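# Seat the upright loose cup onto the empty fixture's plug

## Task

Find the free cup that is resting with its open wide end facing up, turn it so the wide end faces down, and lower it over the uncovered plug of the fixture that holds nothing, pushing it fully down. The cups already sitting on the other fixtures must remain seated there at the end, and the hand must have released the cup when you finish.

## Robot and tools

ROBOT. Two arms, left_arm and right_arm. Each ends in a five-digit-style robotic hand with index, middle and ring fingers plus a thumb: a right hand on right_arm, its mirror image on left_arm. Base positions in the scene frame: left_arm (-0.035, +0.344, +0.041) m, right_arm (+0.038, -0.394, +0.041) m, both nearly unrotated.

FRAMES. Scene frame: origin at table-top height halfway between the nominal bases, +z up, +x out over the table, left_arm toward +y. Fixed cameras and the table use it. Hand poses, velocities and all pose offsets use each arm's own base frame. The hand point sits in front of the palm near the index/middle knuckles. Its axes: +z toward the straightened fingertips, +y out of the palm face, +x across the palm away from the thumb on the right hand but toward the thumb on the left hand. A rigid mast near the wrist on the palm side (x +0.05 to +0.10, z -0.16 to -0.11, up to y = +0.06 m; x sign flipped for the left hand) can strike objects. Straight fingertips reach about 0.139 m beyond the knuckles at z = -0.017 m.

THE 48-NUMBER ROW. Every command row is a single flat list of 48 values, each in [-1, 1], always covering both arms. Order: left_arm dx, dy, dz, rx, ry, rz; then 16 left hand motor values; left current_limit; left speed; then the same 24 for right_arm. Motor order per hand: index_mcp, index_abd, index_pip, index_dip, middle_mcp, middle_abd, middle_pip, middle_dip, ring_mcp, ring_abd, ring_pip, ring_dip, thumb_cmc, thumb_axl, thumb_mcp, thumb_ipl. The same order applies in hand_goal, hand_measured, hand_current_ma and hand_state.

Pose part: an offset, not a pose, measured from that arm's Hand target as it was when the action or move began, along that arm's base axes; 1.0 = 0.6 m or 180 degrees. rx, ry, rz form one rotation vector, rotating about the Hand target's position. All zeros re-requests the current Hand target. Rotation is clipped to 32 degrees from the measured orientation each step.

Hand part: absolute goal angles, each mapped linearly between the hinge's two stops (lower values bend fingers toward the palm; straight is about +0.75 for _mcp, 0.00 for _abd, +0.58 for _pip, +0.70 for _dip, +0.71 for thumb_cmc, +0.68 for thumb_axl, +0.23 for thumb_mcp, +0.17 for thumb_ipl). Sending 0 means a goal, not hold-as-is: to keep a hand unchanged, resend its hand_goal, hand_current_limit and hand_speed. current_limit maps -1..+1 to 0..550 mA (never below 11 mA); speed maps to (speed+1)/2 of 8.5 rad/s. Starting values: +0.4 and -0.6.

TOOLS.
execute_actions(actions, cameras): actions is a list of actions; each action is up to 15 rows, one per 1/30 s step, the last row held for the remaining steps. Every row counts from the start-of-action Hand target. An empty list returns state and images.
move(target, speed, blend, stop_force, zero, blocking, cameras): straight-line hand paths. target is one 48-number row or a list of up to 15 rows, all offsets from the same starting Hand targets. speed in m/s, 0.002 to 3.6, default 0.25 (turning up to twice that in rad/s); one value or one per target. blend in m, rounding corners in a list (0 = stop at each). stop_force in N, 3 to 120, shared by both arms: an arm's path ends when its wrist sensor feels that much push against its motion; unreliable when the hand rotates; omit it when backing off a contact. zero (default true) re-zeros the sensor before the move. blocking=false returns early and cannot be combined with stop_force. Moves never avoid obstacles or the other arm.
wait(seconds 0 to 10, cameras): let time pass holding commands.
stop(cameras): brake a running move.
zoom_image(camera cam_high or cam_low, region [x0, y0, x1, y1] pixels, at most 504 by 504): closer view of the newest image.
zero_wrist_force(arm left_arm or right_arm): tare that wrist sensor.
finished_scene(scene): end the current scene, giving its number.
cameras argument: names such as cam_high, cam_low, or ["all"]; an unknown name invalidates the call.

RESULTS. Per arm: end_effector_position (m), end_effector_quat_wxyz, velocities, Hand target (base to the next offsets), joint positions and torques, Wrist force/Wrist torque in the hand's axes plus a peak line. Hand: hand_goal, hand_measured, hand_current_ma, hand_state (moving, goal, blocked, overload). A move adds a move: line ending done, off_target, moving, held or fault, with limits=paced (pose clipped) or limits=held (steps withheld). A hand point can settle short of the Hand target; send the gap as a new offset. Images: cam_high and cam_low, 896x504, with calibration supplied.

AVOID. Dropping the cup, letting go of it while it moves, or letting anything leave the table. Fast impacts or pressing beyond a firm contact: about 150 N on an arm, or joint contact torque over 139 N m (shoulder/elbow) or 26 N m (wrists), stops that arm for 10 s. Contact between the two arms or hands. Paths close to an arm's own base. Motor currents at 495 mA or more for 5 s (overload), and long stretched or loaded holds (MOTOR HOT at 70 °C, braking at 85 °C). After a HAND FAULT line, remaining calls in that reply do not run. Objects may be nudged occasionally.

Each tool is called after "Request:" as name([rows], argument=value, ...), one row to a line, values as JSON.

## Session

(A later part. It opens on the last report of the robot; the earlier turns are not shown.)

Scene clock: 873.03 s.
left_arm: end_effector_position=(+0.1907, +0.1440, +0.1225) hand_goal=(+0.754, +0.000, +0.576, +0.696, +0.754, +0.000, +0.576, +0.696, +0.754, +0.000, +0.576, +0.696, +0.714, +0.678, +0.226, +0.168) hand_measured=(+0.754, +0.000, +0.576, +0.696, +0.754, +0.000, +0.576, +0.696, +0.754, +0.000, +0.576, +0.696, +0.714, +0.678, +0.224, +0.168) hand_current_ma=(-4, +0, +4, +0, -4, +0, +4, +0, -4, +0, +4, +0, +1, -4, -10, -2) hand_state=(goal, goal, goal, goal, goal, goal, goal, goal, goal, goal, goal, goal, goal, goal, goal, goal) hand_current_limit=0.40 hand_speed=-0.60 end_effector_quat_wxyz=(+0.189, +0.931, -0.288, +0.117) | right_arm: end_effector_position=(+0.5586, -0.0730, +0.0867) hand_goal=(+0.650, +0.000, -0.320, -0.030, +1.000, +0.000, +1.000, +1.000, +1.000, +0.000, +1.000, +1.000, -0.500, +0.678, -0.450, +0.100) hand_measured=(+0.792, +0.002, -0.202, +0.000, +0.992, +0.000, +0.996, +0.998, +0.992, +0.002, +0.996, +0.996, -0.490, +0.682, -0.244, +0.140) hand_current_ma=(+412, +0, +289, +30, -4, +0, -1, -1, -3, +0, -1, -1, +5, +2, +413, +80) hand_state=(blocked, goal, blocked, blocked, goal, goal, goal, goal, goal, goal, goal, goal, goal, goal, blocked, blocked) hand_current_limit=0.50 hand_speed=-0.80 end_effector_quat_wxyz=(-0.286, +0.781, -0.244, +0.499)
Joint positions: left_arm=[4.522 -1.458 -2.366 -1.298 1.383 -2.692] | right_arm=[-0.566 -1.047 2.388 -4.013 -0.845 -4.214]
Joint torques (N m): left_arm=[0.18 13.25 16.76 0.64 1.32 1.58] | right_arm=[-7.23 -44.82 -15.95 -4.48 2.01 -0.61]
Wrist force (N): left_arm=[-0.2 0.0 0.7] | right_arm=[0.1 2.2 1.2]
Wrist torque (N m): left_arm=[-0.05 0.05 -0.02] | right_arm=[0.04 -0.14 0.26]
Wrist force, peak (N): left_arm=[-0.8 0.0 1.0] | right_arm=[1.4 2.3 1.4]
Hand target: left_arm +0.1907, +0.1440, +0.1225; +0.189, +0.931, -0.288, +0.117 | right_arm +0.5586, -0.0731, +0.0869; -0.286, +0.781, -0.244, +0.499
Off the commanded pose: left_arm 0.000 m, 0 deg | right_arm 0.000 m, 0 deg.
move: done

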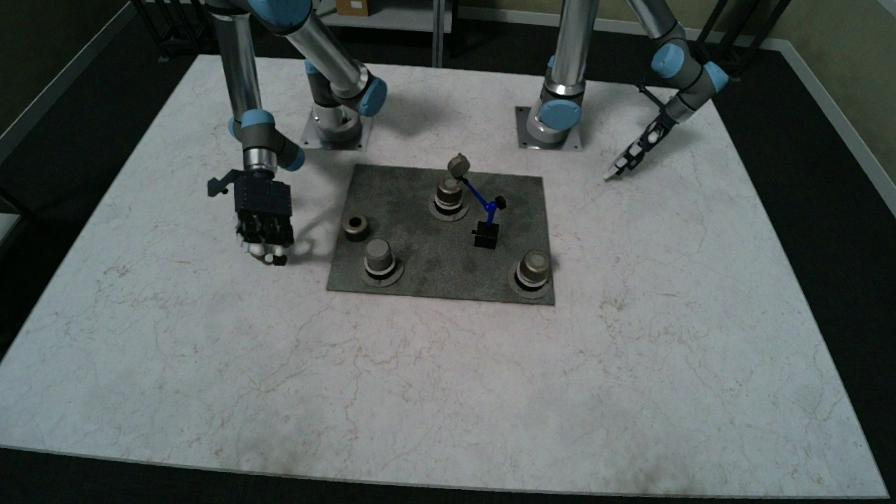

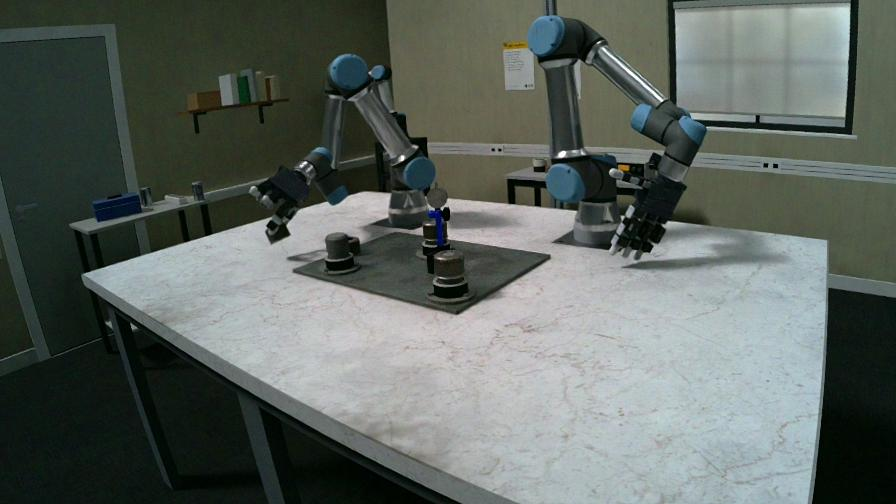

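Request:
move(target=[0,0,0,0,0,0,0.754,0,0.576,0.696,0.754,0,0.576,0.696,0.754,0,0.576,0.696,0.714,0.678,0.226,0.168,0.4,-0.6,0,0,-0.08,0,0,0,0.65,0,-0.32,-0.03,1,0,1,1,1,0,1,1,-0.5,0.678,-0.45,0.1,0.5,-0.8], speed=0.06)

Request:
move(target=[0,0,0,0,0,0,0.754,0,0.576,0.696,0.754,0,0.576,0.696,0.754,0,0.576,0.696,0.714,0.678,0.226,0.168,0.4,-0.6,0,0,-0.035,0,0,0,0.65,0,-0.32,-0.03,1,0,1,1,1,0,1,1,-0.5,0.678,-0.45,0.1,0.5,-0.8], speed=0.01, stop_force=4, cameras=["cam_low"])

Request:
zoom_image(camera="cam_low", region=[230, 200, 310, 270])

Scene clock: 897.57 s.
left_arm: end_effector_position=(+0.1907, +0.1440, +0.1225) hand_goal=(+0.754, +0.000, +0.576, +0.696, +0.754, +0.000, +0.576, +0.696, +0.754, +0.000, +0.576, +0.696, +0.714, +0.678, +0.226, +0.168) hand_measured=(+0.754, +0.000, +0.576, +0.696, +0.754, +0.000, +0.576, +0.696, +0.754, +0.000, +0.576, +0.696, +0.714, +0.678, +0.224, +0.168) hand_current_ma=(-4, +0, +4, +0, -4, +0, +4, +0, -4, +0, +4, +0, +1, -4, -10, -2) hand_state=(goal, goal, goal, goal, goal, goal, goal, goal, goal, goal, goal, goal, goal, goal, goal, goal) hand_current_limit=0.40 hand_speed=-0.60 end_effector_quat_wxyz=(+0.189, +0.931, -0.288, +0.117) | right_arm: end_effector_position=(+0.5587, -0.0731, +0.0389) hand_goal=(+0.650, +0.000, -0.320, -0.030, +1.000, +0.000, +1.000, +1.000, +1.000, +0.000, +1.000, +1.000, -0.500, +0.678, -0.450, +0.100) hand_measured=(+0.792, +0.002, -0.202, +0.000, +0.992, +0.000, +0.996, +0.998, +0.992, +0.002, +0.996, +0.996, -0.490, +0.684, -0.244, +0.140) hand_current_ma=(+412, +0, +289, +30, -4, +0, -1, -1, -3, +0, -1, -1, +6, +2, +412, +80) hand_state=(blocked, goal, blocked, blocked, goal, goal, goal, goal, goal, goal, goal, goal, goal, goal, blocked, blocked) hand_current_limit=0.50 hand_speed=-0.80 end_effector_quat_wxyz=(-0.286, +0.781, -0.244, +0.499)
Joint positions: left_arm=[4.522 -1.458 -2.366 -1.298 1.383 -2.692] | right_arm=[-0.566 -0.885 2.372 -4.159 -0.845 -4.214]
Joint torques (N m): left_arm=[1.26 14.09 16.85 1.03 1.08 1.58] | right_arm=[-0.56 -37.31 5.29 -2.02 0.64 0.65]
Wrist force (N): left_arm=[-0.3 0.0 0.7] | right_arm=[0.2 2.3 1.2]
Wrist torque (N m): left_arm=[-0.06 0.07 -0.03] | right_arm=[0.05 -0.17 0.29]
Wrist force, peak (N): left_arm=[-0.3 -0.1 1.1] | right_arm=[-0.4 2.9 1.4]
Hand target: left_arm +0.1907, +0.1440, +0.1225; +0.189, +0.931, -0.288, +0.117 | right_arm +0.5586, -0.0731, +0.0389; -0.286, +0.781, -0.244, +0.499
Off the commanded pose: left_arm 0.000 m, 0 deg | right_arm 0.000 m, 0 deg.
move: done

Scene clock: 900.27 s.
left_arm: end_effector_position=(+0.1907, +0.1440, +0.1225) hand_goal=(+0.754, +0.000, +0.576, +0.696, +0.754, +0.000, +0.576, +0.696, +0.754, +0.000, +0.576, +0.696, +0.714, +0.678, +0.226, +0.168) hand_measured=(+0.754, +0.000, +0.576, +0.696, +0.754, +0.000, +0.576, +0.696, +0.754, +0.000, +0.576, +0.696, +0.714, +0.678, +0.224, +0.168) hand_current_ma=(-4, +0, +4, +0, -4, +0, +4, +0, -4, +0, +4, +0, +1, -4, -10, -2) hand_state=(goal, goal, goal, goal, goal, goal, goal, goal, goal, goal, goal, goal, goal, goal, goal, goal) hand_current_limit=0.40 hand_speed=-0.60 end_effector_quat_wxyz=(+0.189, +0.931, -0.288, +0.117) | right_arm: end_effector_position=(+0.5586, -0.0731, +0.0216) hand_goal=(+0.650, +0.000, -0.320, -0.030, +1.000, +0.000, +1.000, +1.000, +1.000, +0.000, +1.000, +1.000, -0.500, +0.678, -0.450, +0.100) hand_measured=(+0.792, +0.004, -0.202, +0.002, +0.992, +0.000, +0.996, +0.998, +0.992, +0.002, +0.996, +0.996, -0.514, +0.668, -0.246, +0.140) hand_current_ma=(+412, +1, +289, +32, -4, +0, -1, -1, -3, +0, -1, -1, -9, -7, +413, +80) hand_state=(blocked, goal, blocked, blocked, goal, goal, goal, goal, goal, goal, goal, goal, goal, goal, blocked, blocked) hand_current_limit=0.50 hand_speed=-0.80 end_effector_quat_wxyz=(-0.286, +0.781, -0.244, +0.499)
Joint positions: left_arm=[4.522 -1.458 -2.366 -1.298 1.383 -2.692] | right_arm=[-0.566 -0.827 2.362 -4.207 -0.845 -4.214]
Joint torques (N m): left_arm=[-0.01 13.51 16.57 0.83 1.17 1.82] | right_arm=[6.01 -48.23 6.06 -1.69 1.68 -1.33]
Wrist force (N): left_arm=[-0.6 -0.1 0.5] | right_arm=[1.0 1.6 0.5]
Wrist torque (N m): left_arm=[-0.06 0.10 -0.05] | right_arm=[0.03 -0.16 0.27]
Wrist force, peak (N): left_arm=[-0.6 -0.5 1.0] | right_arm=[2.3 -1.3 -0.4]
Hand target: left_arm +0.1907, +0.1440, +0.1225; +0.189, +0.931, -0.288, +0.117 | right_arm +0.5586, -0.0731, +0.0216; -0.286, +0.781, -0.244, +0.499 (not the last commanded pose)
Off the commanded pose: left_arm 0.000 m, 0 deg | right_arm 0.004 m, 0 deg.
move: contact (right_arm)
Images, in order (width x height): cam_low 896x504.

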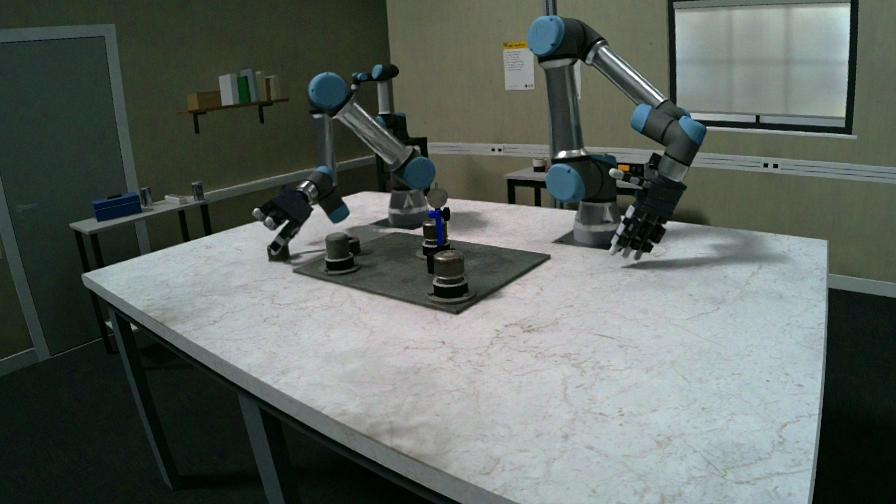

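Scaled by 6.300 from the camera's 896x504 image, which has a finer 1280x720 frame.

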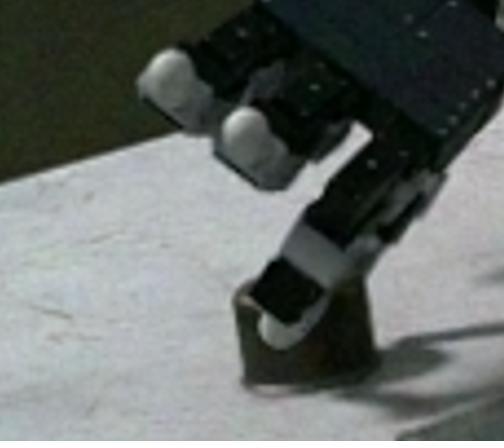

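Request:
move(target=[0,0,0,0,0,0,0.754,0,0.576,0.696,0.754,0,0.576,0.696,0.754,0,0.576,0.696,0.714,0.678,0.226,0.168,0.4,-0.6,0,0,0,0,0,0,0.9,0,-0.1,0.03,1,0,1,1,1,0,1,1,-0.5,0.678,-0.13,0.142,0.3,-0.8], speed=0.05)

Request:
move(target=[0,0,0,0,0,0,0.754,0,0.576,0.696,0.754,0,0.576,0.696,0.754,0,0.576,0.696,0.714,0.678,0.226,0.168,0.4,-0.6,0.0087,-0.015,-0.0158,0.1925,0.1111,0,0.9,0,-0.1,0.03,1,0,1,1,1,0,1,1,-0.5,0.678,-0.13,0.142,0.3,-0.8], speed=0.15, cameras=["all"])

Request:
zoom_image(camera="cam_low", region=[240, 200, 320, 270])

Request:
zoom_image(camera="cam_high", region=[230, 210, 310, 290])

Scene clock: 909.23 s.
left_arm: end_effector_position=(+0.1907, +0.1440, +0.1225) hand_goal=(+0.754, +0.000, +0.576, +0.696, +0.754, +0.000, +0.576, +0.696, +0.754, +0.000, +0.576, +0.696, +0.714, +0.678, +0.226, +0.168) hand_measured=(+0.754, +0.000, +0.576, +0.696, +0.754, +0.000, +0.576, +0.696, +0.754, +0.000, +0.576, +0.696, +0.714, +0.678, +0.224, +0.168) hand_current_ma=(-4, +0, +4, +0, -4, +0, +4, +0, -4, +0, +4, +0, +1, -4, -10, -2) hand_state=(goal, goal, goal, goal, goal, goal, goal, goal, goal, goal, goal, goal, goal, goal, goal, goal) hand_current_limit=0.40 hand_speed=-0.60 end_effector_quat_wxyz=(+0.189, +0.931, -0.288, +0.117) | right_arm: end_effector_position=(+0.5586, -0.0731, +0.0216) hand_goal=(+0.900, +0.000, -0.100, +0.030, +1.000, +0.000, +1.000, +1.000, +1.000, +0.000, +1.000, +1.000, -0.500, +0.678, -0.130, +0.142) hand_measured=(+0.884, +0.004, -0.104, +0.032, +0.992, +0.000, +0.996, +0.998, +0.992, +0.002, +0.996, +0.996, -0.498, +0.678, -0.132, +0.144) hand_current_ma=(-11, +1, -1, +1, -4, +0, -1, -1, -3, +0, -1, -1, +0, +0, +0, +1) hand_state=(goal, goal, goal, goal, goal, goal, goal, goal, goal, goal, goal, goal, goal, goal, goal, goal) hand_current_limit=0.30 hand_speed=-0.80 end_effector_quat_wxyz=(-0.286, +0.781, -0.244, +0.499)
Joint positions: left_arm=[4.522 -1.458 -2.366 -1.298 1.383 -2.692] | right_arm=[-0.566 -0.827 2.362 -4.207 -0.845 -4.214]
Joint torques (N m): left_arm=[0.21 12.67 17.87 0.74 1.12 1.77] | right_arm=[5.5 -43.29 6.46 -3.61 1.41 -1.39]
Wrist force (N): left_arm=[-0.5 -0.2 0.4] | right_arm=[1.6 0.6 0.3]
Wrist torque (N m): left_arm=[-0.05 0.07 -0.04] | right_arm=[0.03 -0.14 0.30]
Wrist force, peak (N): left_arm=[-0.6 -0.3 0.8] | right_arm=[2.2 -0.7 -0.9]
Hand target: left_arm +0.1907, +0.1440, +0.1225; +0.189, +0.931, -0.288, +0.117 | right_arm +0.5586, -0.0731, +0.0216; -0.286, +0.781, -0.244, +0.499
Off the commanded pose: left_arm 0.000 m, 0 deg | right_arm 0.000 m, 0 deg.
move: done

Scene clock: 912.03 s.
left_arm: end_effector_position=(+0.1907, +0.1440, +0.1225) hand_goal=(+0.754, +0.000, +0.576, +0.696, +0.754, +0.000, +0.576, +0.696, +0.754, +0.000, +0.576, +0.696, +0.714, +0.678, +0.226, +0.168) hand_measured=(+0.754, +0.000, +0.576, +0.696, +0.754, +0.000, +0.576, +0.696, +0.754, +0.000, +0.576, +0.696, +0.714, +0.678, +0.224, +0.168) hand_current_ma=(-4, +0, +4, +0, -4, +0, +4, +0, -4, +0, +4, +0, +1, -4, -10, -2) hand_state=(goal, goal, goal, goal, goal, goal, goal, goal, goal, goal, goal, goal, goal, goal, goal, goal) hand_current_limit=0.40 hand_speed=-0.60 end_effector_quat_wxyz=(+0.189, +0.931, -0.288, +0.117) | right_arm: end_effector_position=(+0.5639, -0.0822, +0.0122) hand_goal=(+0.900, +0.000, -0.100, +0.030, +1.000, +0.000, +1.000, +1.000, +1.000, +0.000, +1.000, +1.000, -0.500, +0.678, -0.130, +0.142) hand_measured=(+0.884, +0.004, -0.104, +0.032, +0.992, +0.000, +0.996, +0.998, +0.992, +0.002, +0.996, +0.996, -0.498, +0.678, -0.132, +0.144) hand_current_ma=(-11, +1, -1, +1, -4, +0, -1, -1, -3, +0, -1, -1, +0, +0, +0, +1) hand_state=(goal, goal, goal, goal, goal, goal, goal, goal, goal, goal, goal, goal, goal, goal, goal, goal) hand_current_limit=0.30 hand_speed=-0.80 end_effector_quat_wxyz=(-0.458, +0.734, -0.426, +0.264)
Joint positions: left_arm=[4.522 -1.458 -2.366 -1.298 1.383 -2.692] | right_arm=[-0.698 -0.945 2.21 -3.445 -0.568 -4.018]
Joint torques (N m): left_arm=[0.12 13.47 17.71 0.77 1 1.91] | right_arm=[7.14 -37.42 0.49 -1.43 -0.04 -0.28]
Wrist force (N): left_arm=[-0.6 -0.2 0.5] | right_arm=[1.0 0.0 0.3]
Wrist torque (N m): left_arm=[-0.07 0.09 -0.04] | right_arm=[-0.06 -0.06 0.30]
Wrist force, peak (N): left_arm=[-0.6 -0.7 0.7] | right_arm=[1.6 0.8 0.3]
Hand target: left_arm +0.1907, +0.1440, +0.1225; +0.189, +0.931, -0.288, +0.117 | right_arm +0.5638, -0.0821, +0.0121; -0.458, +0.734, -0.426, +0.263
Off the commanded pose: left_arm 0.000 m, 0 deg | right_arm 0.000 m, 0 deg.
move: done

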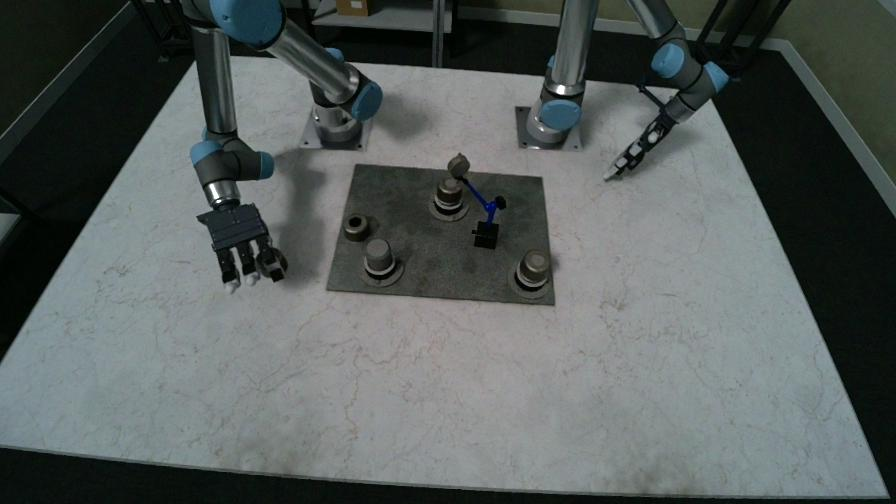

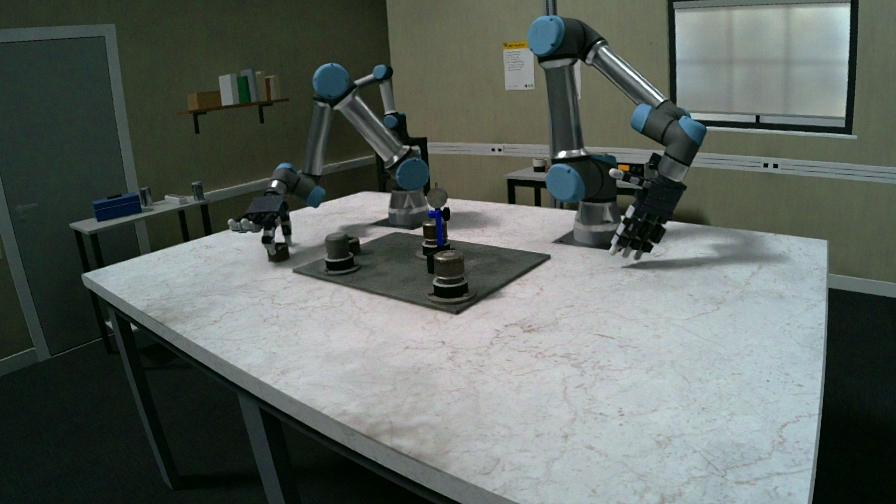

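Scaled by 6.300 from the camera's 896x504 image, which has a finer 1280x720 frame.

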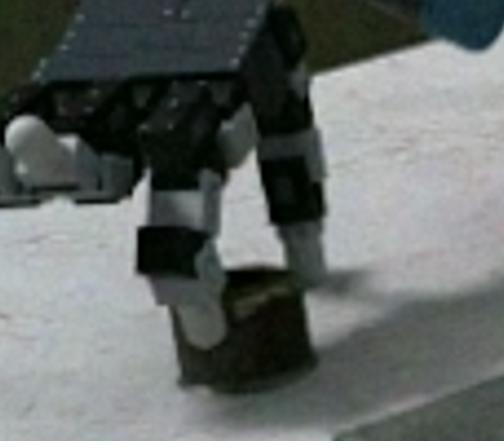

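Scaled by 6.300 from the camera's 896x504 image, which has a finer 1280x720 frame.

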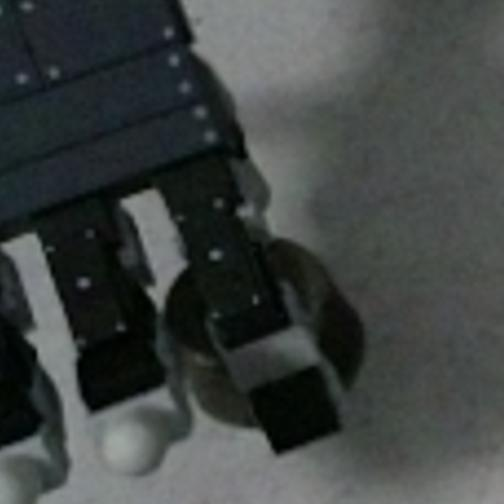

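Request:
execute_actions(actions=[])

Scene clock: 941.57 s.
left_arm: end_effector_position=(+0.1907, +0.1440, +0.1225) hand_goal=(+0.754, +0.000, +0.576, +0.696, +0.754, +0.000, +0.576, +0.696, +0.754, +0.000, +0.576, +0.696, +0.714, +0.678, +0.226, +0.168) hand_measured=(+0.754, +0.000, +0.576, +0.696, +0.754, +0.000, +0.576, +0.696, +0.754, +0.000, +0.576, +0.696, +0.714, +0.678, +0.224, +0.168) hand_current_ma=(-4, +0, +4, +0, -4, +0, +4, +0, -4, +0, +4, +0, +1, -4, -10, -2) hand_state=(goal, goal, goal, goal, goal, goal, goal, goal, goal, goal, goal, goal, goal, goal, goal, goal) hand_current_limit=0.40 hand_speed=-0.60 end_effector_quat_wxyz=(+0.189, +0.931, -0.288, +0.117) | right_arm: end_effector_position=(+0.5638, -0.0821, +0.0121) hand_goal=(+0.900, +0.000, -0.100, +0.030, +1.000, +0.000, +1.000, +1.000, +1.000, +0.000, +1.000, +1.000, -0.500, +0.678, -0.130, +0.142) hand_measured=(+0.884, +0.004, -0.104, +0.032, +0.992, +0.000, +0.996, +0.998, +0.992, +0.002, +0.996, +0.996, -0.498, +0.678, -0.132, +0.144) hand_current_ma=(-11, +1, -1, +1, -4, +0, -1, -1, -3, +0, -1, -1, +0, +0, +0, +1) hand_state=(goal, goal, goal, goal, goal, goal, goal, goal, goal, goal, goal, goal, goal, goal, goal, goal) hand_current_limit=0.30 hand_speed=-0.80 end_effector_quat_wxyz=(-0.458, +0.734, -0.426, +0.263)
Joint positions: left_arm=[4.522 -1.458 -2.366 -1.298 1.383 -2.692] | right_arm=[-0.698 -0.945 2.21 -3.445 -0.568 -4.018]
Joint velocities: within noise
Joint torques (N m): left_arm=[0.38 13.61 16.8 0.93 1.05 1.83] | right_arm=[8.57 -31.76 -0.54 -0.53 2.87 0.67]
Wrist force (N): left_arm=[-0.1 -0.3 0.6] | right_arm=[1.0 0.0 0.4]
Wrist torque (N m): left_arm=[-0.08 0.02 0.00] | right_arm=[-0.07 -0.07 0.29]
Wrist force, peak (N): left_arm=[0.0 -0.5 1.0] | right_arm=[1.1 0.2 0.4]
Hand target: left_arm +0.1907, +0.1440, +0.1225; +0.189, +0.931, -0.288, +0.117 | right_arm +0.5638, -0.0821, +0.0121; -0.458, +0.734, -0.426, +0.263
Off the commanded pose: left_arm 0.000 m, 0 deg | right_arm 0.000 m, 0 deg.

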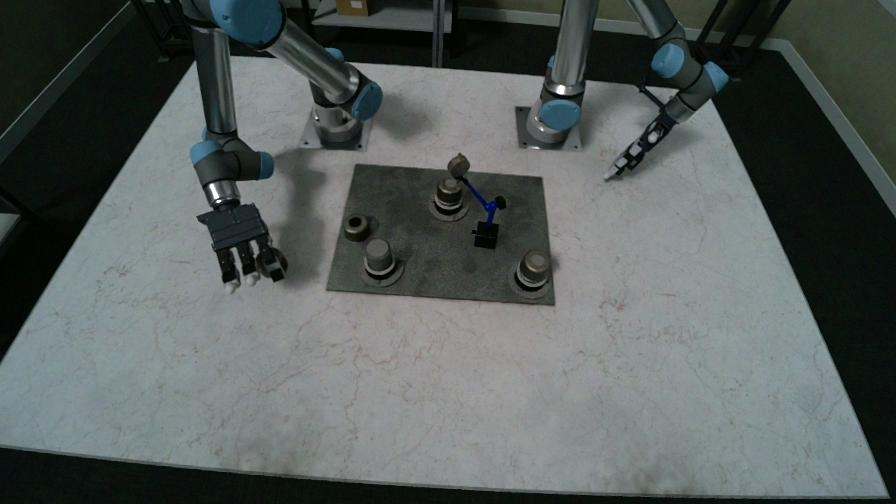

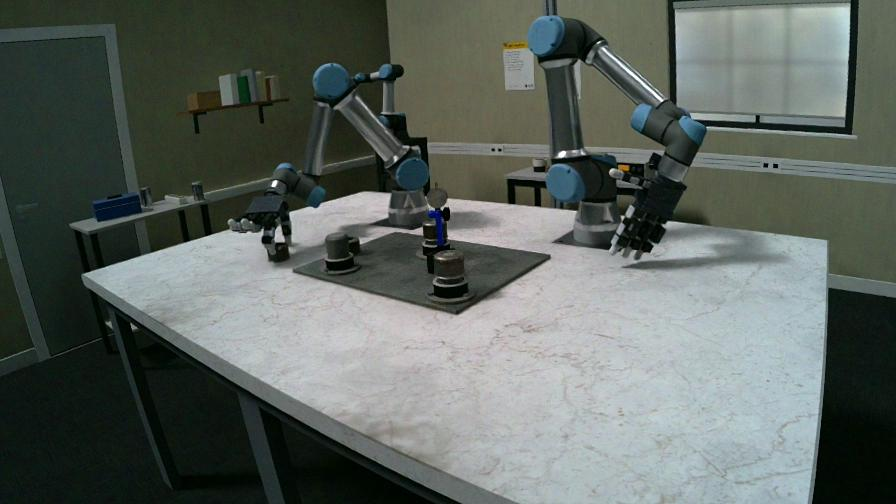

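Request:
move(target=[0,0,0,0,0,0,0.754,0,0.576,0.696,0.754,0,0.576,0.696,0.754,0,0.576,0.696,0.714,0.678,0.226,0.168,0.4,-0.6,0,0,0,0,0,0,0.753,0,-0.299,-0.029,1,0,1,1,1,0,1,1,-0.5,0.678,-0.393,0.114,0.2,-0.8])

Request:
move(target=[0,0,0,0,0,0,0.754,0,0.576,0.696,0.754,0,0.576,0.696,0.754,0,0.576,0.696,0.714,0.678,0.226,0.168,0.4,-0.6,0,0,0,0,0,0,0.65,0,-0.32,-0.03,1,0,1,1,1,0,1,1,-0.5,0.678,-0.45,0.1,0.5,-0.8], cameras=["all"])

Scene clock: 945.83 s.
left_arm: end_effector_position=(+0.1907, +0.1440, +0.1225) hand_goal=(+0.754, +0.000, +0.576, +0.696, +0.754, +0.000, +0.576, +0.696, +0.754, +0.000, +0.576, +0.696, +0.714, +0.678, +0.226, +0.168) hand_measured=(+0.754, +0.000, +0.576, +0.696, +0.754, +0.000, +0.576, +0.696, +0.754, +0.000, +0.576, +0.696, +0.714, +0.678, +0.224, +0.168) hand_current_ma=(-4, +0, +4, +0, -4, +0, +4, +0, -4, +0, +4, +0, +1, -4, -10, -2) hand_state=(goal, goal, goal, goal, goal, goal, goal, goal, goal, goal, goal, goal, goal, goal, goal, goal) hand_current_limit=0.40 hand_speed=-0.60 end_effector_quat_wxyz=(+0.189, +0.931, -0.288, +0.117) | right_arm: end_effector_position=(+0.5638, -0.0821, +0.0121) hand_goal=(+0.754, +0.000, -0.298, -0.028, +1.000, +0.000, +1.000, +1.000, +1.000, +0.000, +1.000, +1.000, -0.500, +0.678, -0.392, +0.114) hand_measured=(+0.794, +0.004, -0.218, -0.014, +0.992, +0.000, +0.996, +0.998, +0.992, +0.002, +0.996, +0.996, -0.500, +0.678, -0.244, +0.142) hand_current_ma=(+54, +1, +151, +9, -4, +0, -1, -1, -3, +0, -1, -1, +0, +0, +329, +41) hand_state=(blocked, goal, blocked, goal, goal, goal, goal, goal, goal, goal, goal, goal, goal, goal, blocked, blocked) hand_current_limit=0.20 hand_speed=-0.80 end_effector_quat_wxyz=(-0.458, +0.734, -0.426, +0.263)
Joint positions: left_arm=[4.522 -1.458 -2.366 -1.298 1.383 -2.692] | right_arm=[-0.698 -0.945 2.21 -3.445 -0.568 -4.018]
Joint torques (N m): left_arm=[0.03 13.61 17.08 0.59 1.23 1.81] | right_arm=[4.94 -31.63 -0.42 -2.52 2.66 0.99]
Wrist force (N): left_arm=[-0.5 0.0 0.4] | right_arm=[0.8 0.8 0.2]
Wrist torque (N m): left_arm=[-0.03 0.08 -0.04] | right_arm=[-0.04 -0.03 0.26]
Wrist force, peak (N): left_arm=[-0.7 -0.2 0.8] | right_arm=[1.1 -1.6 -1.1]
Hand target: left_arm +0.1907, +0.1440, +0.1225; +0.189, +0.931, -0.288, +0.117 | right_arm +0.5638, -0.0821, +0.0121; -0.458, +0.734, -0.426, +0.263
Off the commanded pose: left_arm 0.000 m, 0 deg | right_arm 0.000 m, 0 deg.
move: done

Scene clock: 946.33 s.
left_arm: end_effector_position=(+0.1907, +0.1440, +0.1225) hand_goal=(+0.754, +0.000, +0.576, +0.696, +0.754, +0.000, +0.576, +0.696, +0.754, +0.000, +0.576, +0.696, +0.714, +0.678, +0.226, +0.168) hand_measured=(+0.754, +0.000, +0.576, +0.696, +0.754, +0.000, +0.576, +0.696, +0.754, +0.000, +0.576, +0.696, +0.714, +0.678, +0.224, +0.168) hand_current_ma=(-4, +0, +4, +0, -4, +0, +4, +0, -4, +0, +4, +0, +1, -4, -10, -2) hand_state=(goal, goal, goal, goal, goal, goal, goal, goal, goal, goal, goal, goal, goal, goal, goal, goal) hand_current_limit=0.40 hand_speed=-0.60 end_effector_quat_wxyz=(+0.189, +0.931, -0.288, +0.117) | right_arm: end_effector_position=(+0.5638, -0.0821, +0.0121) hand_goal=(+0.650, +0.000, -0.320, -0.030, +1.000, +0.000, +1.000, +1.000, +1.000, +0.000, +1.000, +1.000, -0.500, +0.678, -0.450, +0.100) hand_measured=(+0.792, +0.004, -0.218, -0.014, +0.992, +0.000, +0.996, +0.998, +0.992, +0.002, +0.996, +0.996, -0.500, +0.678, -0.246, +0.142) hand_current_ma=(+413, +1, +224, +11, -4, +0, -1, -1, -3, +0, -1, -1, +0, +0, +413, +82) hand_state=(blocked, goal, blocked, goal, goal, goal, goal, goal, goal, goal, goal, goal, goal, goal, blocked, blocked) hand_current_limit=0.50 hand_speed=-0.80 end_effector_quat_wxyz=(-0.458, +0.734, -0.426, +0.263)
Joint positions: left_arm=[4.522 -1.458 -2.366 -1.298 1.383 -2.692] | right_arm=[-0.698 -0.945 2.21 -3.445 -0.568 -4.018]
Joint torques (N m): left_arm=[-0.16 13.05 16.78 0.59 1.04 1.87] | right_arm=[5.45 -33.59 0.02 -4.05 2.24 0.87]
Wrist force (N): left_arm=[-0.7 0.0 0.7] | right_arm=[0.9 0.3 0.5]
Wrist torque (N m): left_arm=[-0.05 0.11 -0.06] | right_arm=[0.02 -0.05 0.29]
Wrist force, peak (N): left_arm=[-0.5 0.3 0.8] | right_arm=[0.9 1.0 0.6]
Hand target: left_arm +0.1907, +0.1440, +0.1225; +0.189, +0.931, -0.288, +0.117 | right_arm +0.5638, -0.0821, +0.0121; -0.458, +0.734, -0.426, +0.263
Off the commanded pose: left_arm 0.000 m, 0 deg | right_arm 0.000 m, 0 deg.
move: done

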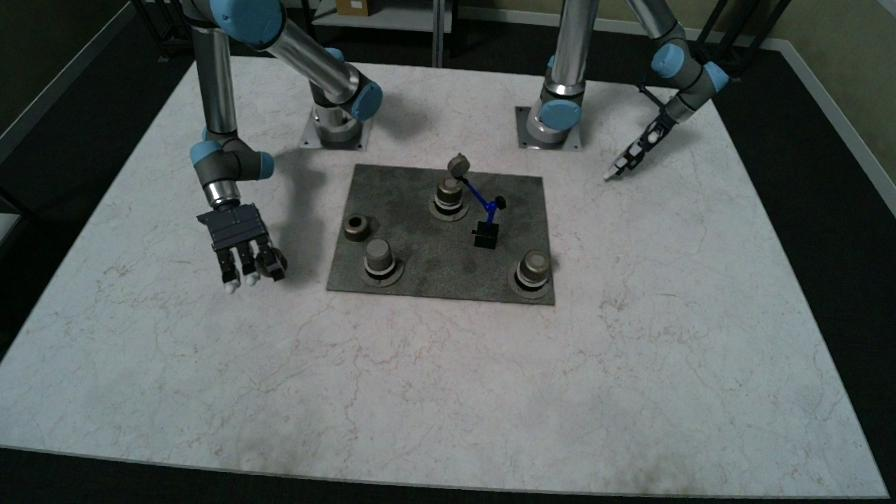

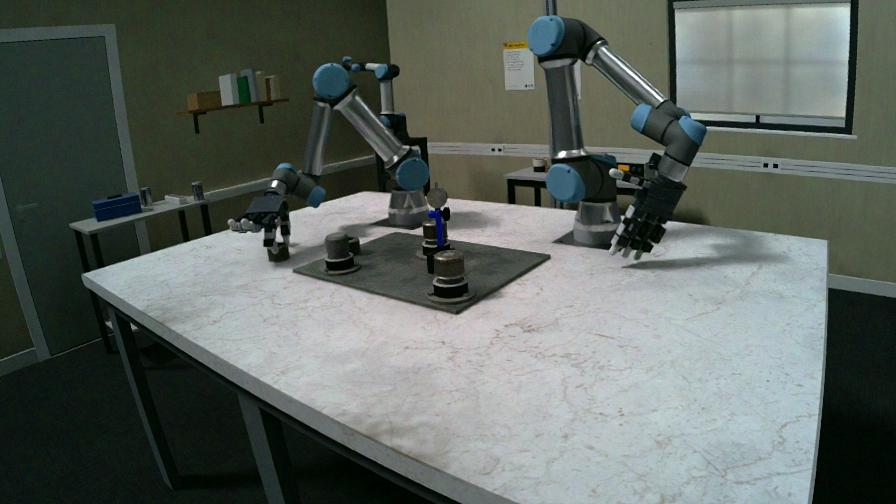

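Request:
move(target=[0,0,0,0,0,0,0.754,0,0.576,0.696,0.754,0,0.576,0.696,0.754,0,0.576,0.696,0.714,0.678,0.226,0.168,0.4,-0.6,0,0,0.08,0,0,0,0.65,0,-0.32,-0.03,1,0,1,1,1,0,1,1,-0.5,0.678,-0.45,0.1,0.5,-0.8], speed=0.08, cameras=["all"])

Request:
zoom_image(camera="cam_low", region=[220, 180, 340, 280])

Request:
zoom_image(camera="cam_high", region=[190, 190, 310, 310])

Scene clock: 951.13 s.
left_arm: end_effector_position=(+0.1907, +0.1440, +0.1225) hand_goal=(+0.754, +0.000, +0.576, +0.696, +0.754, +0.000, +0.576, +0.696, +0.754, +0.000, +0.576, +0.696, +0.714, +0.678, +0.226, +0.168) hand_measured=(+0.754, +0.000, +0.576, +0.696, +0.754, +0.000, +0.576, +0.696, +0.754, +0.000, +0.576, +0.696, +0.714, +0.678, +0.224, +0.168) hand_current_ma=(-4, +0, +4, +0, -4, +0, +4, +0, -4, +0, +4, +0, +1, -4, -10, -2) hand_state=(goal, goal, goal, goal, goal, goal, goal, goal, goal, goal, goal, goal, goal, goal, goal, goal) hand_current_limit=0.40 hand_speed=-0.60 end_effector_quat_wxyz=(+0.189, +0.931, -0.288, +0.117) | right_arm: end_effector_position=(+0.5639, -0.0821, +0.0601) hand_goal=(+0.650, +0.000, -0.320, -0.030, +1.000, +0.000, +1.000, +1.000, +1.000, +0.000, +1.000, +1.000, -0.500, +0.678, -0.450, +0.100) hand_measured=(+0.646, +0.004, -0.316, -0.028, +0.992, +0.000, +0.996, +0.998, +0.992, +0.002, +0.996, +0.996, -0.502, +0.676, -0.444, +0.104) hand_current_ma=(-1, +1, +1, +1, -4, +0, -1, -1, -3, +0, -1, -1, -1, -1, +3, +1) hand_state=(goal, goal, goal, goal, goal, goal, goal, goal, goal, goal, goal, goal, goal, goal, goal, goal) hand_current_limit=0.50 hand_speed=-0.80 end_effector_quat_wxyz=(-0.458, +0.734, -0.426, +0.263)
Joint positions: left_arm=[4.522 -1.458 -2.366 -1.298 1.383 -2.692] | right_arm=[-0.698 -1.076 2.213 -3.316 -0.568 -4.018]
Joint torques (N m): left_arm=[0.01 14.09 17.48 0.97 1.03 2.02] | right_arm=[2.17 -37.38 -18.16 -3.38 0.25 -0.47]
Wrist force (N): left_arm=[-0.3 -0.1 0.4] | right_arm=[1.0 0.0 0.5]
Wrist torque (N m): left_arm=[-0.04 0.06 -0.02] | right_arm=[-0.07 -0.06 0.29]
Wrist force, peak (N): left_arm=[-0.6 0.1 1.0] | right_arm=[1.0 3.0 1.7]
Hand target: left_arm +0.1907, +0.1440, +0.1225; +0.189, +0.931, -0.288, +0.117 | right_arm +0.5638, -0.0821, +0.0601; -0.458, +0.734, -0.426, +0.263
Off the commanded pose: left_arm 0.000 m, 0 deg | right_arm 0.000 m, 0 deg.
move: done

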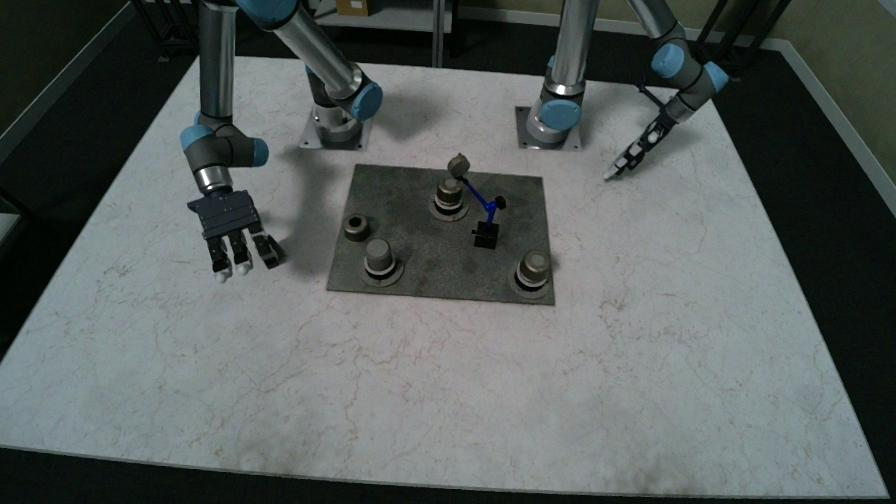

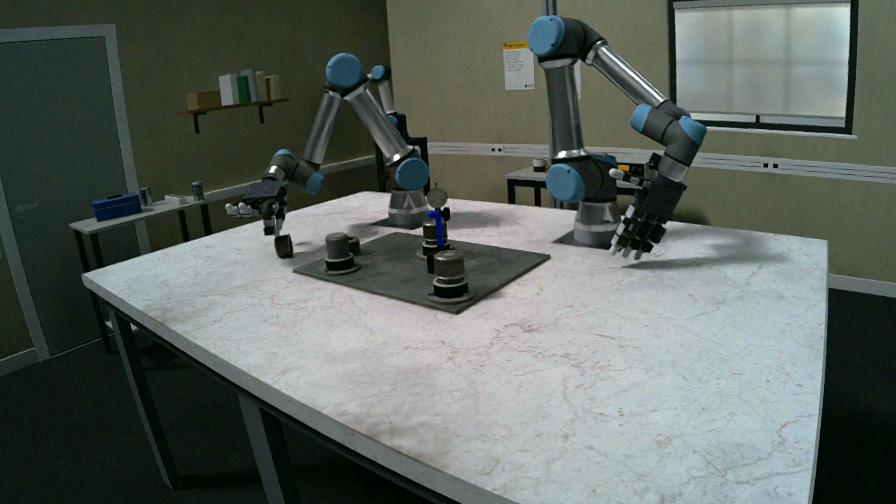

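Scaled by 4.200 from the camera's 896x504 image, which has a finer 1280x720 frame.

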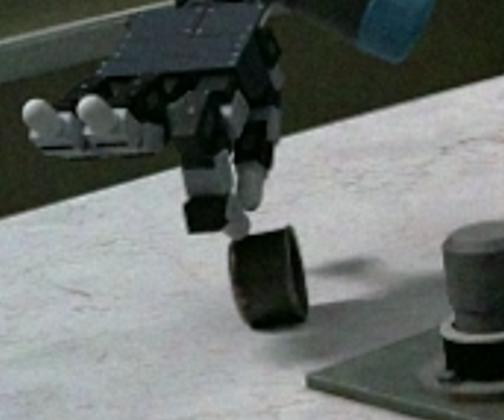

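Scaled by 4.200 from the camera's 896x504 image, which has a finer 1280x720 frame.

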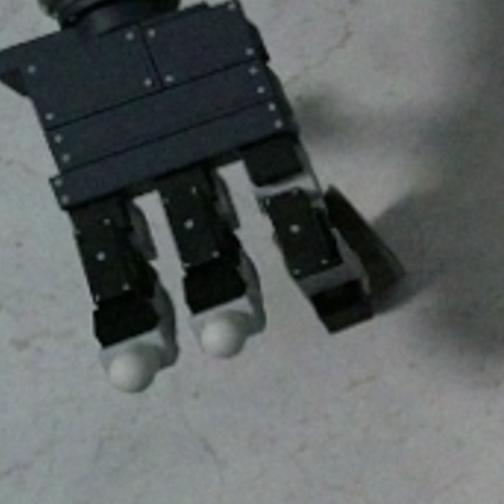

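Request:
wait(seconds=0.5, cameras=["all"])

Request:
zoom_image(camera="cam_low", region=[220, 180, 340, 280])

Request:
zoom_image(camera="cam_high", region=[190, 190, 310, 310])

Scene clock: 956.30 s.
left_arm: end_effector_position=(+0.1907, +0.1440, +0.1225) hand_goal=(+0.754, +0.000, +0.576, +0.696, +0.754, +0.000, +0.576, +0.696, +0.754, +0.000, +0.576, +0.696, +0.714, +0.678, +0.226, +0.168) hand_measured=(+0.754, +0.000, +0.576, +0.696, +0.754, +0.000, +0.576, +0.696, +0.754, +0.000, +0.576, +0.696, +0.714, +0.678, +0.224, +0.168) hand_current_ma=(-4, +0, +4, +0, -4, +0, +4, +0, -4, +0, +4, +0, +1, -4, -10, -2) hand_state=(goal, goal, goal, goal, goal, goal, goal, goal, goal, goal, goal, goal, goal, goal, goal, goal) hand_current_limit=0.40 hand_speed=-0.60 end_effector_quat_wxyz=(+0.189, +0.931, -0.288, +0.117) | right_arm: end_effector_position=(+0.5638, -0.0821, +0.0601) hand_goal=(+0.650, +0.000, -0.320, -0.030, +1.000, +0.000, +1.000, +1.000, +1.000, +0.000, +1.000, +1.000, -0.500, +0.678, -0.450, +0.100) hand_measured=(+0.646, +0.004, -0.316, -0.028, +0.992, +0.000, +0.996, +0.998, +0.992, +0.002, +0.996, +0.996, -0.502, +0.676, -0.444, +0.104) hand_current_ma=(-1, +1, +1, +1, -4, +0, -1, -1, -3, +0, -1, -1, -1, -1, +3, +1) hand_state=(goal, goal, goal, goal, goal, goal, goal, goal, goal, goal, goal, goal, goal, goal, goal, goal) hand_current_limit=0.50 hand_speed=-0.80 end_effector_quat_wxyz=(-0.458, +0.734, -0.426, +0.263)
Joint positions: left_arm=[4.522 -1.458 -2.366 -1.298 1.383 -2.692] | right_arm=[-0.698 -1.076 2.213 -3.316 -0.568 -4.018]
Joint torques (N m): left_arm=[0.51 13.92 18.68 0.83 1.1 1.87] | right_arm=[-5.29 -44.98 -19.21 -0.9 3.08 0.76]
Wrist force (N): left_arm=[-0.1 -0.4 0.6] | right_arm=[0.9 0.0 0.5]
Wrist torque (N m): left_arm=[-0.10 0.03 0.01] | right_arm=[-0.07 -0.05 0.28]
Wrist force, peak (N): left_arm=[-0.3 -0.5 1.0] | right_arm=[1.2 0.0 0.5]
Hand target: left_arm +0.1907, +0.1440, +0.1225; +0.189, +0.931, -0.288, +0.117 | right_arm +0.5638, -0.0821, +0.0601; -0.458, +0.734, -0.426, +0.263
Off the commanded pose: left_arm 0.000 m, 0 deg | right_arm 0.000 m, 0 deg.
wait: 0.50 s; at rest from the start

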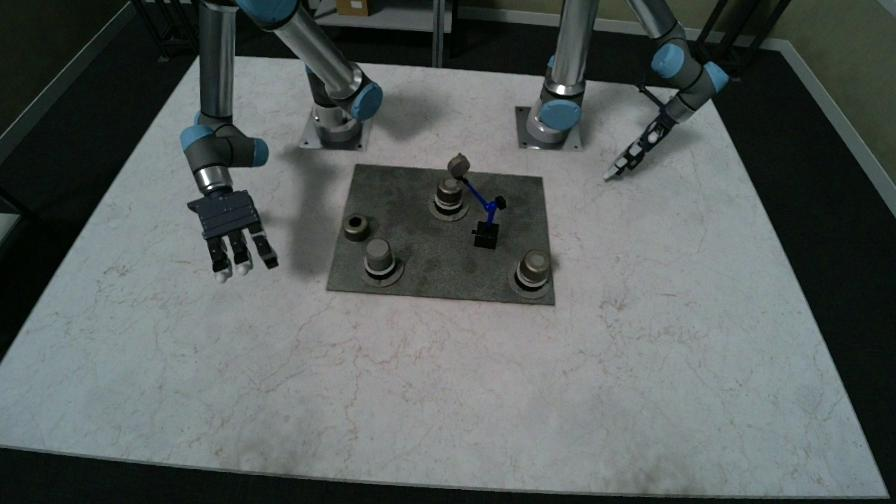

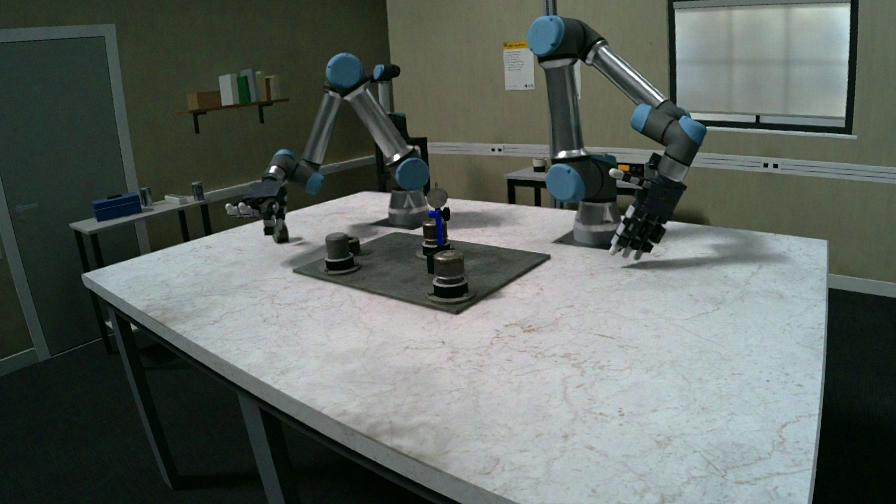

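Scaled by 4.200 from the camera's 896x504 image, which has a finer 1280x720 frame.

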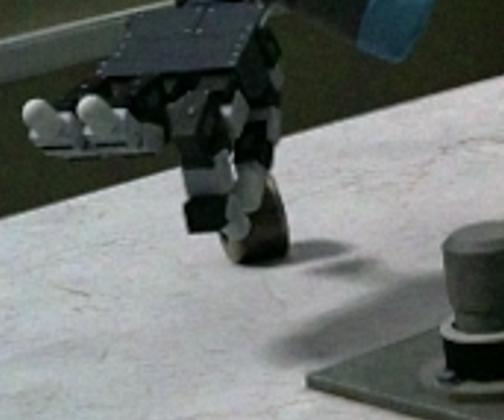

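Scaled by 4.200 from the camera's 896x504 image, which has a finer 1280x720 frame.

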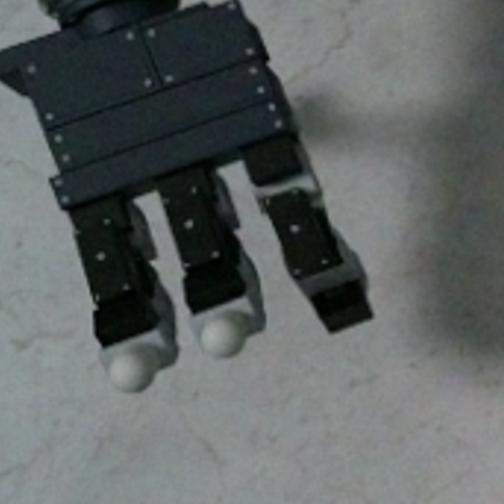

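Request:
move(target=[0,0,0,0,0,0,0.754,0,0.576,0.696,0.754,0,0.576,0.696,0.754,0,0.576,0.696,0.714,0.678,0.226,0.168,0.4,-0.6,0,0,0.25,0,0,0,0.9,0,-0.1,0.03,1,0,1,1,1,0,1,1,-0.5,0.678,-0.13,0.142,0.3,-0.8], speed=0.2, cameras=["all"])

Request:
zoom_image(camera="cam_low", region=[200, 180, 340, 280])

Request:
zoom_image(camera="cam_high", region=[160, 140, 320, 310])

Scene clock: 961.47 s.
left_arm: end_effector_position=(+0.1907, +0.1440, +0.1225) hand_goal=(+0.754, +0.000, +0.576, +0.696, +0.754, +0.000, +0.576, +0.696, +0.754, +0.000, +0.576, +0.696, +0.714, +0.678, +0.226, +0.168) hand_measured=(+0.754, +0.000, +0.576, +0.696, +0.754, +0.000, +0.576, +0.696, +0.754, +0.000, +0.576, +0.696, +0.714, +0.678, +0.224, +0.168) hand_current_ma=(-4, +0, +4, +0, -4, +0, +4, +0, -4, +0, +4, +0, +1, -4, -10, -2) hand_state=(goal, goal, goal, goal, goal, goal, goal, goal, goal, goal, goal, goal, goal, goal, goal, goal) hand_current_limit=0.40 hand_speed=-0.60 end_effector_quat_wxyz=(+0.189, +0.931, -0.288, +0.117) | right_arm: end_effector_position=(+0.5639, -0.0821, +0.2100) hand_goal=(+0.900, +0.000, -0.100, +0.030, +1.000, +0.000, +1.000, +1.000, +1.000, +0.000, +1.000, +1.000, -0.500, +0.678, -0.130, +0.142) hand_measured=(+0.882, +0.004, -0.106, +0.028, +0.990, +0.000, +0.996, +0.998, +0.992, +0.002, +0.996, +0.996, -0.502, +0.676, -0.132, +0.140) hand_current_ma=(-13, +1, -2, +0, -5, +0, -1, -1, -4, +0, -1, -1, -1, -1, +0, +0) hand_state=(goal, goal, goal, goal, goal, goal, goal, goal, goal, goal, goal, goal, goal, goal, goal, goal) hand_current_limit=0.30 hand_speed=-0.80 end_effector_quat_wxyz=(-0.458, +0.734, -0.426, +0.263)
Joint positions: left_arm=[4.522 -1.458 -2.366 -1.298 1.383 -2.692] | right_arm=[-0.698 -1.415 2.112 -2.876 -0.568 -4.018]
Joint torques (N m): left_arm=[0.84 13.71 17.07 0.72 1.09 1.78] | right_arm=[-7.9 -39.04 -18.02 -0.35 3.41 1.05]
Wrist force (N): left_arm=[-0.2 0.0 1.0] | right_arm=[0.9 0.0 0.2]
Wrist torque (N m): left_arm=[-0.09 0.05 -0.01] | right_arm=[-0.02 -0.05 0.34]
Wrist force, peak (N): left_arm=[-0.4 -0.3 1.0] | right_arm=[1.0 2.0 1.4]
Hand target: left_arm +0.1907, +0.1440, +0.1225; +0.189, +0.931, -0.288, +0.117 | right_arm +0.5638, -0.0821, +0.2101; -0.458, +0.734, -0.426, +0.263
Off the commanded pose: left_arm 0.000 m, 0 deg | right_arm 0.000 m, 0 deg.
move: done

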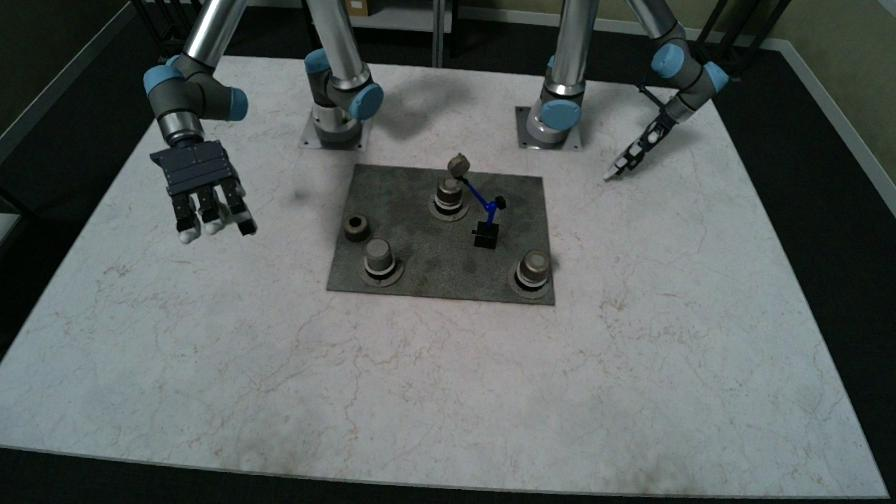

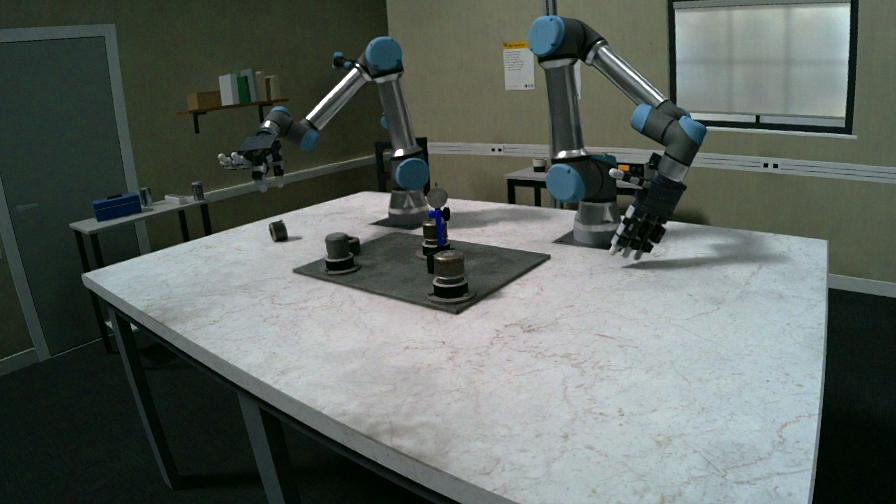

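Scaled by 3.600 from the camera's 896x504 image, which has a finer 1280x720 frame.

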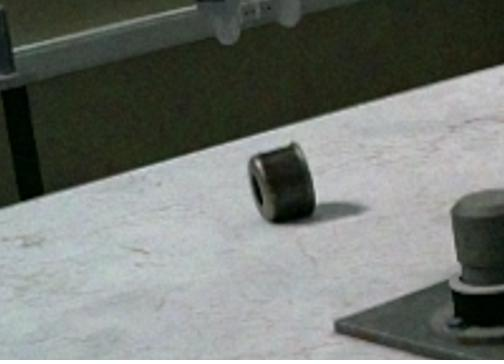

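Scaled by 2.965 from the camera's 896x504 image, which has a finer 1280x720 frame.

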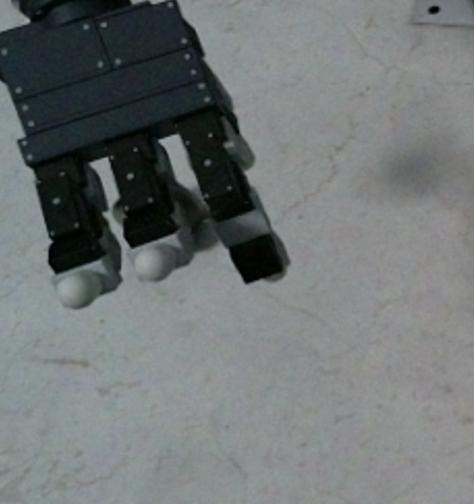

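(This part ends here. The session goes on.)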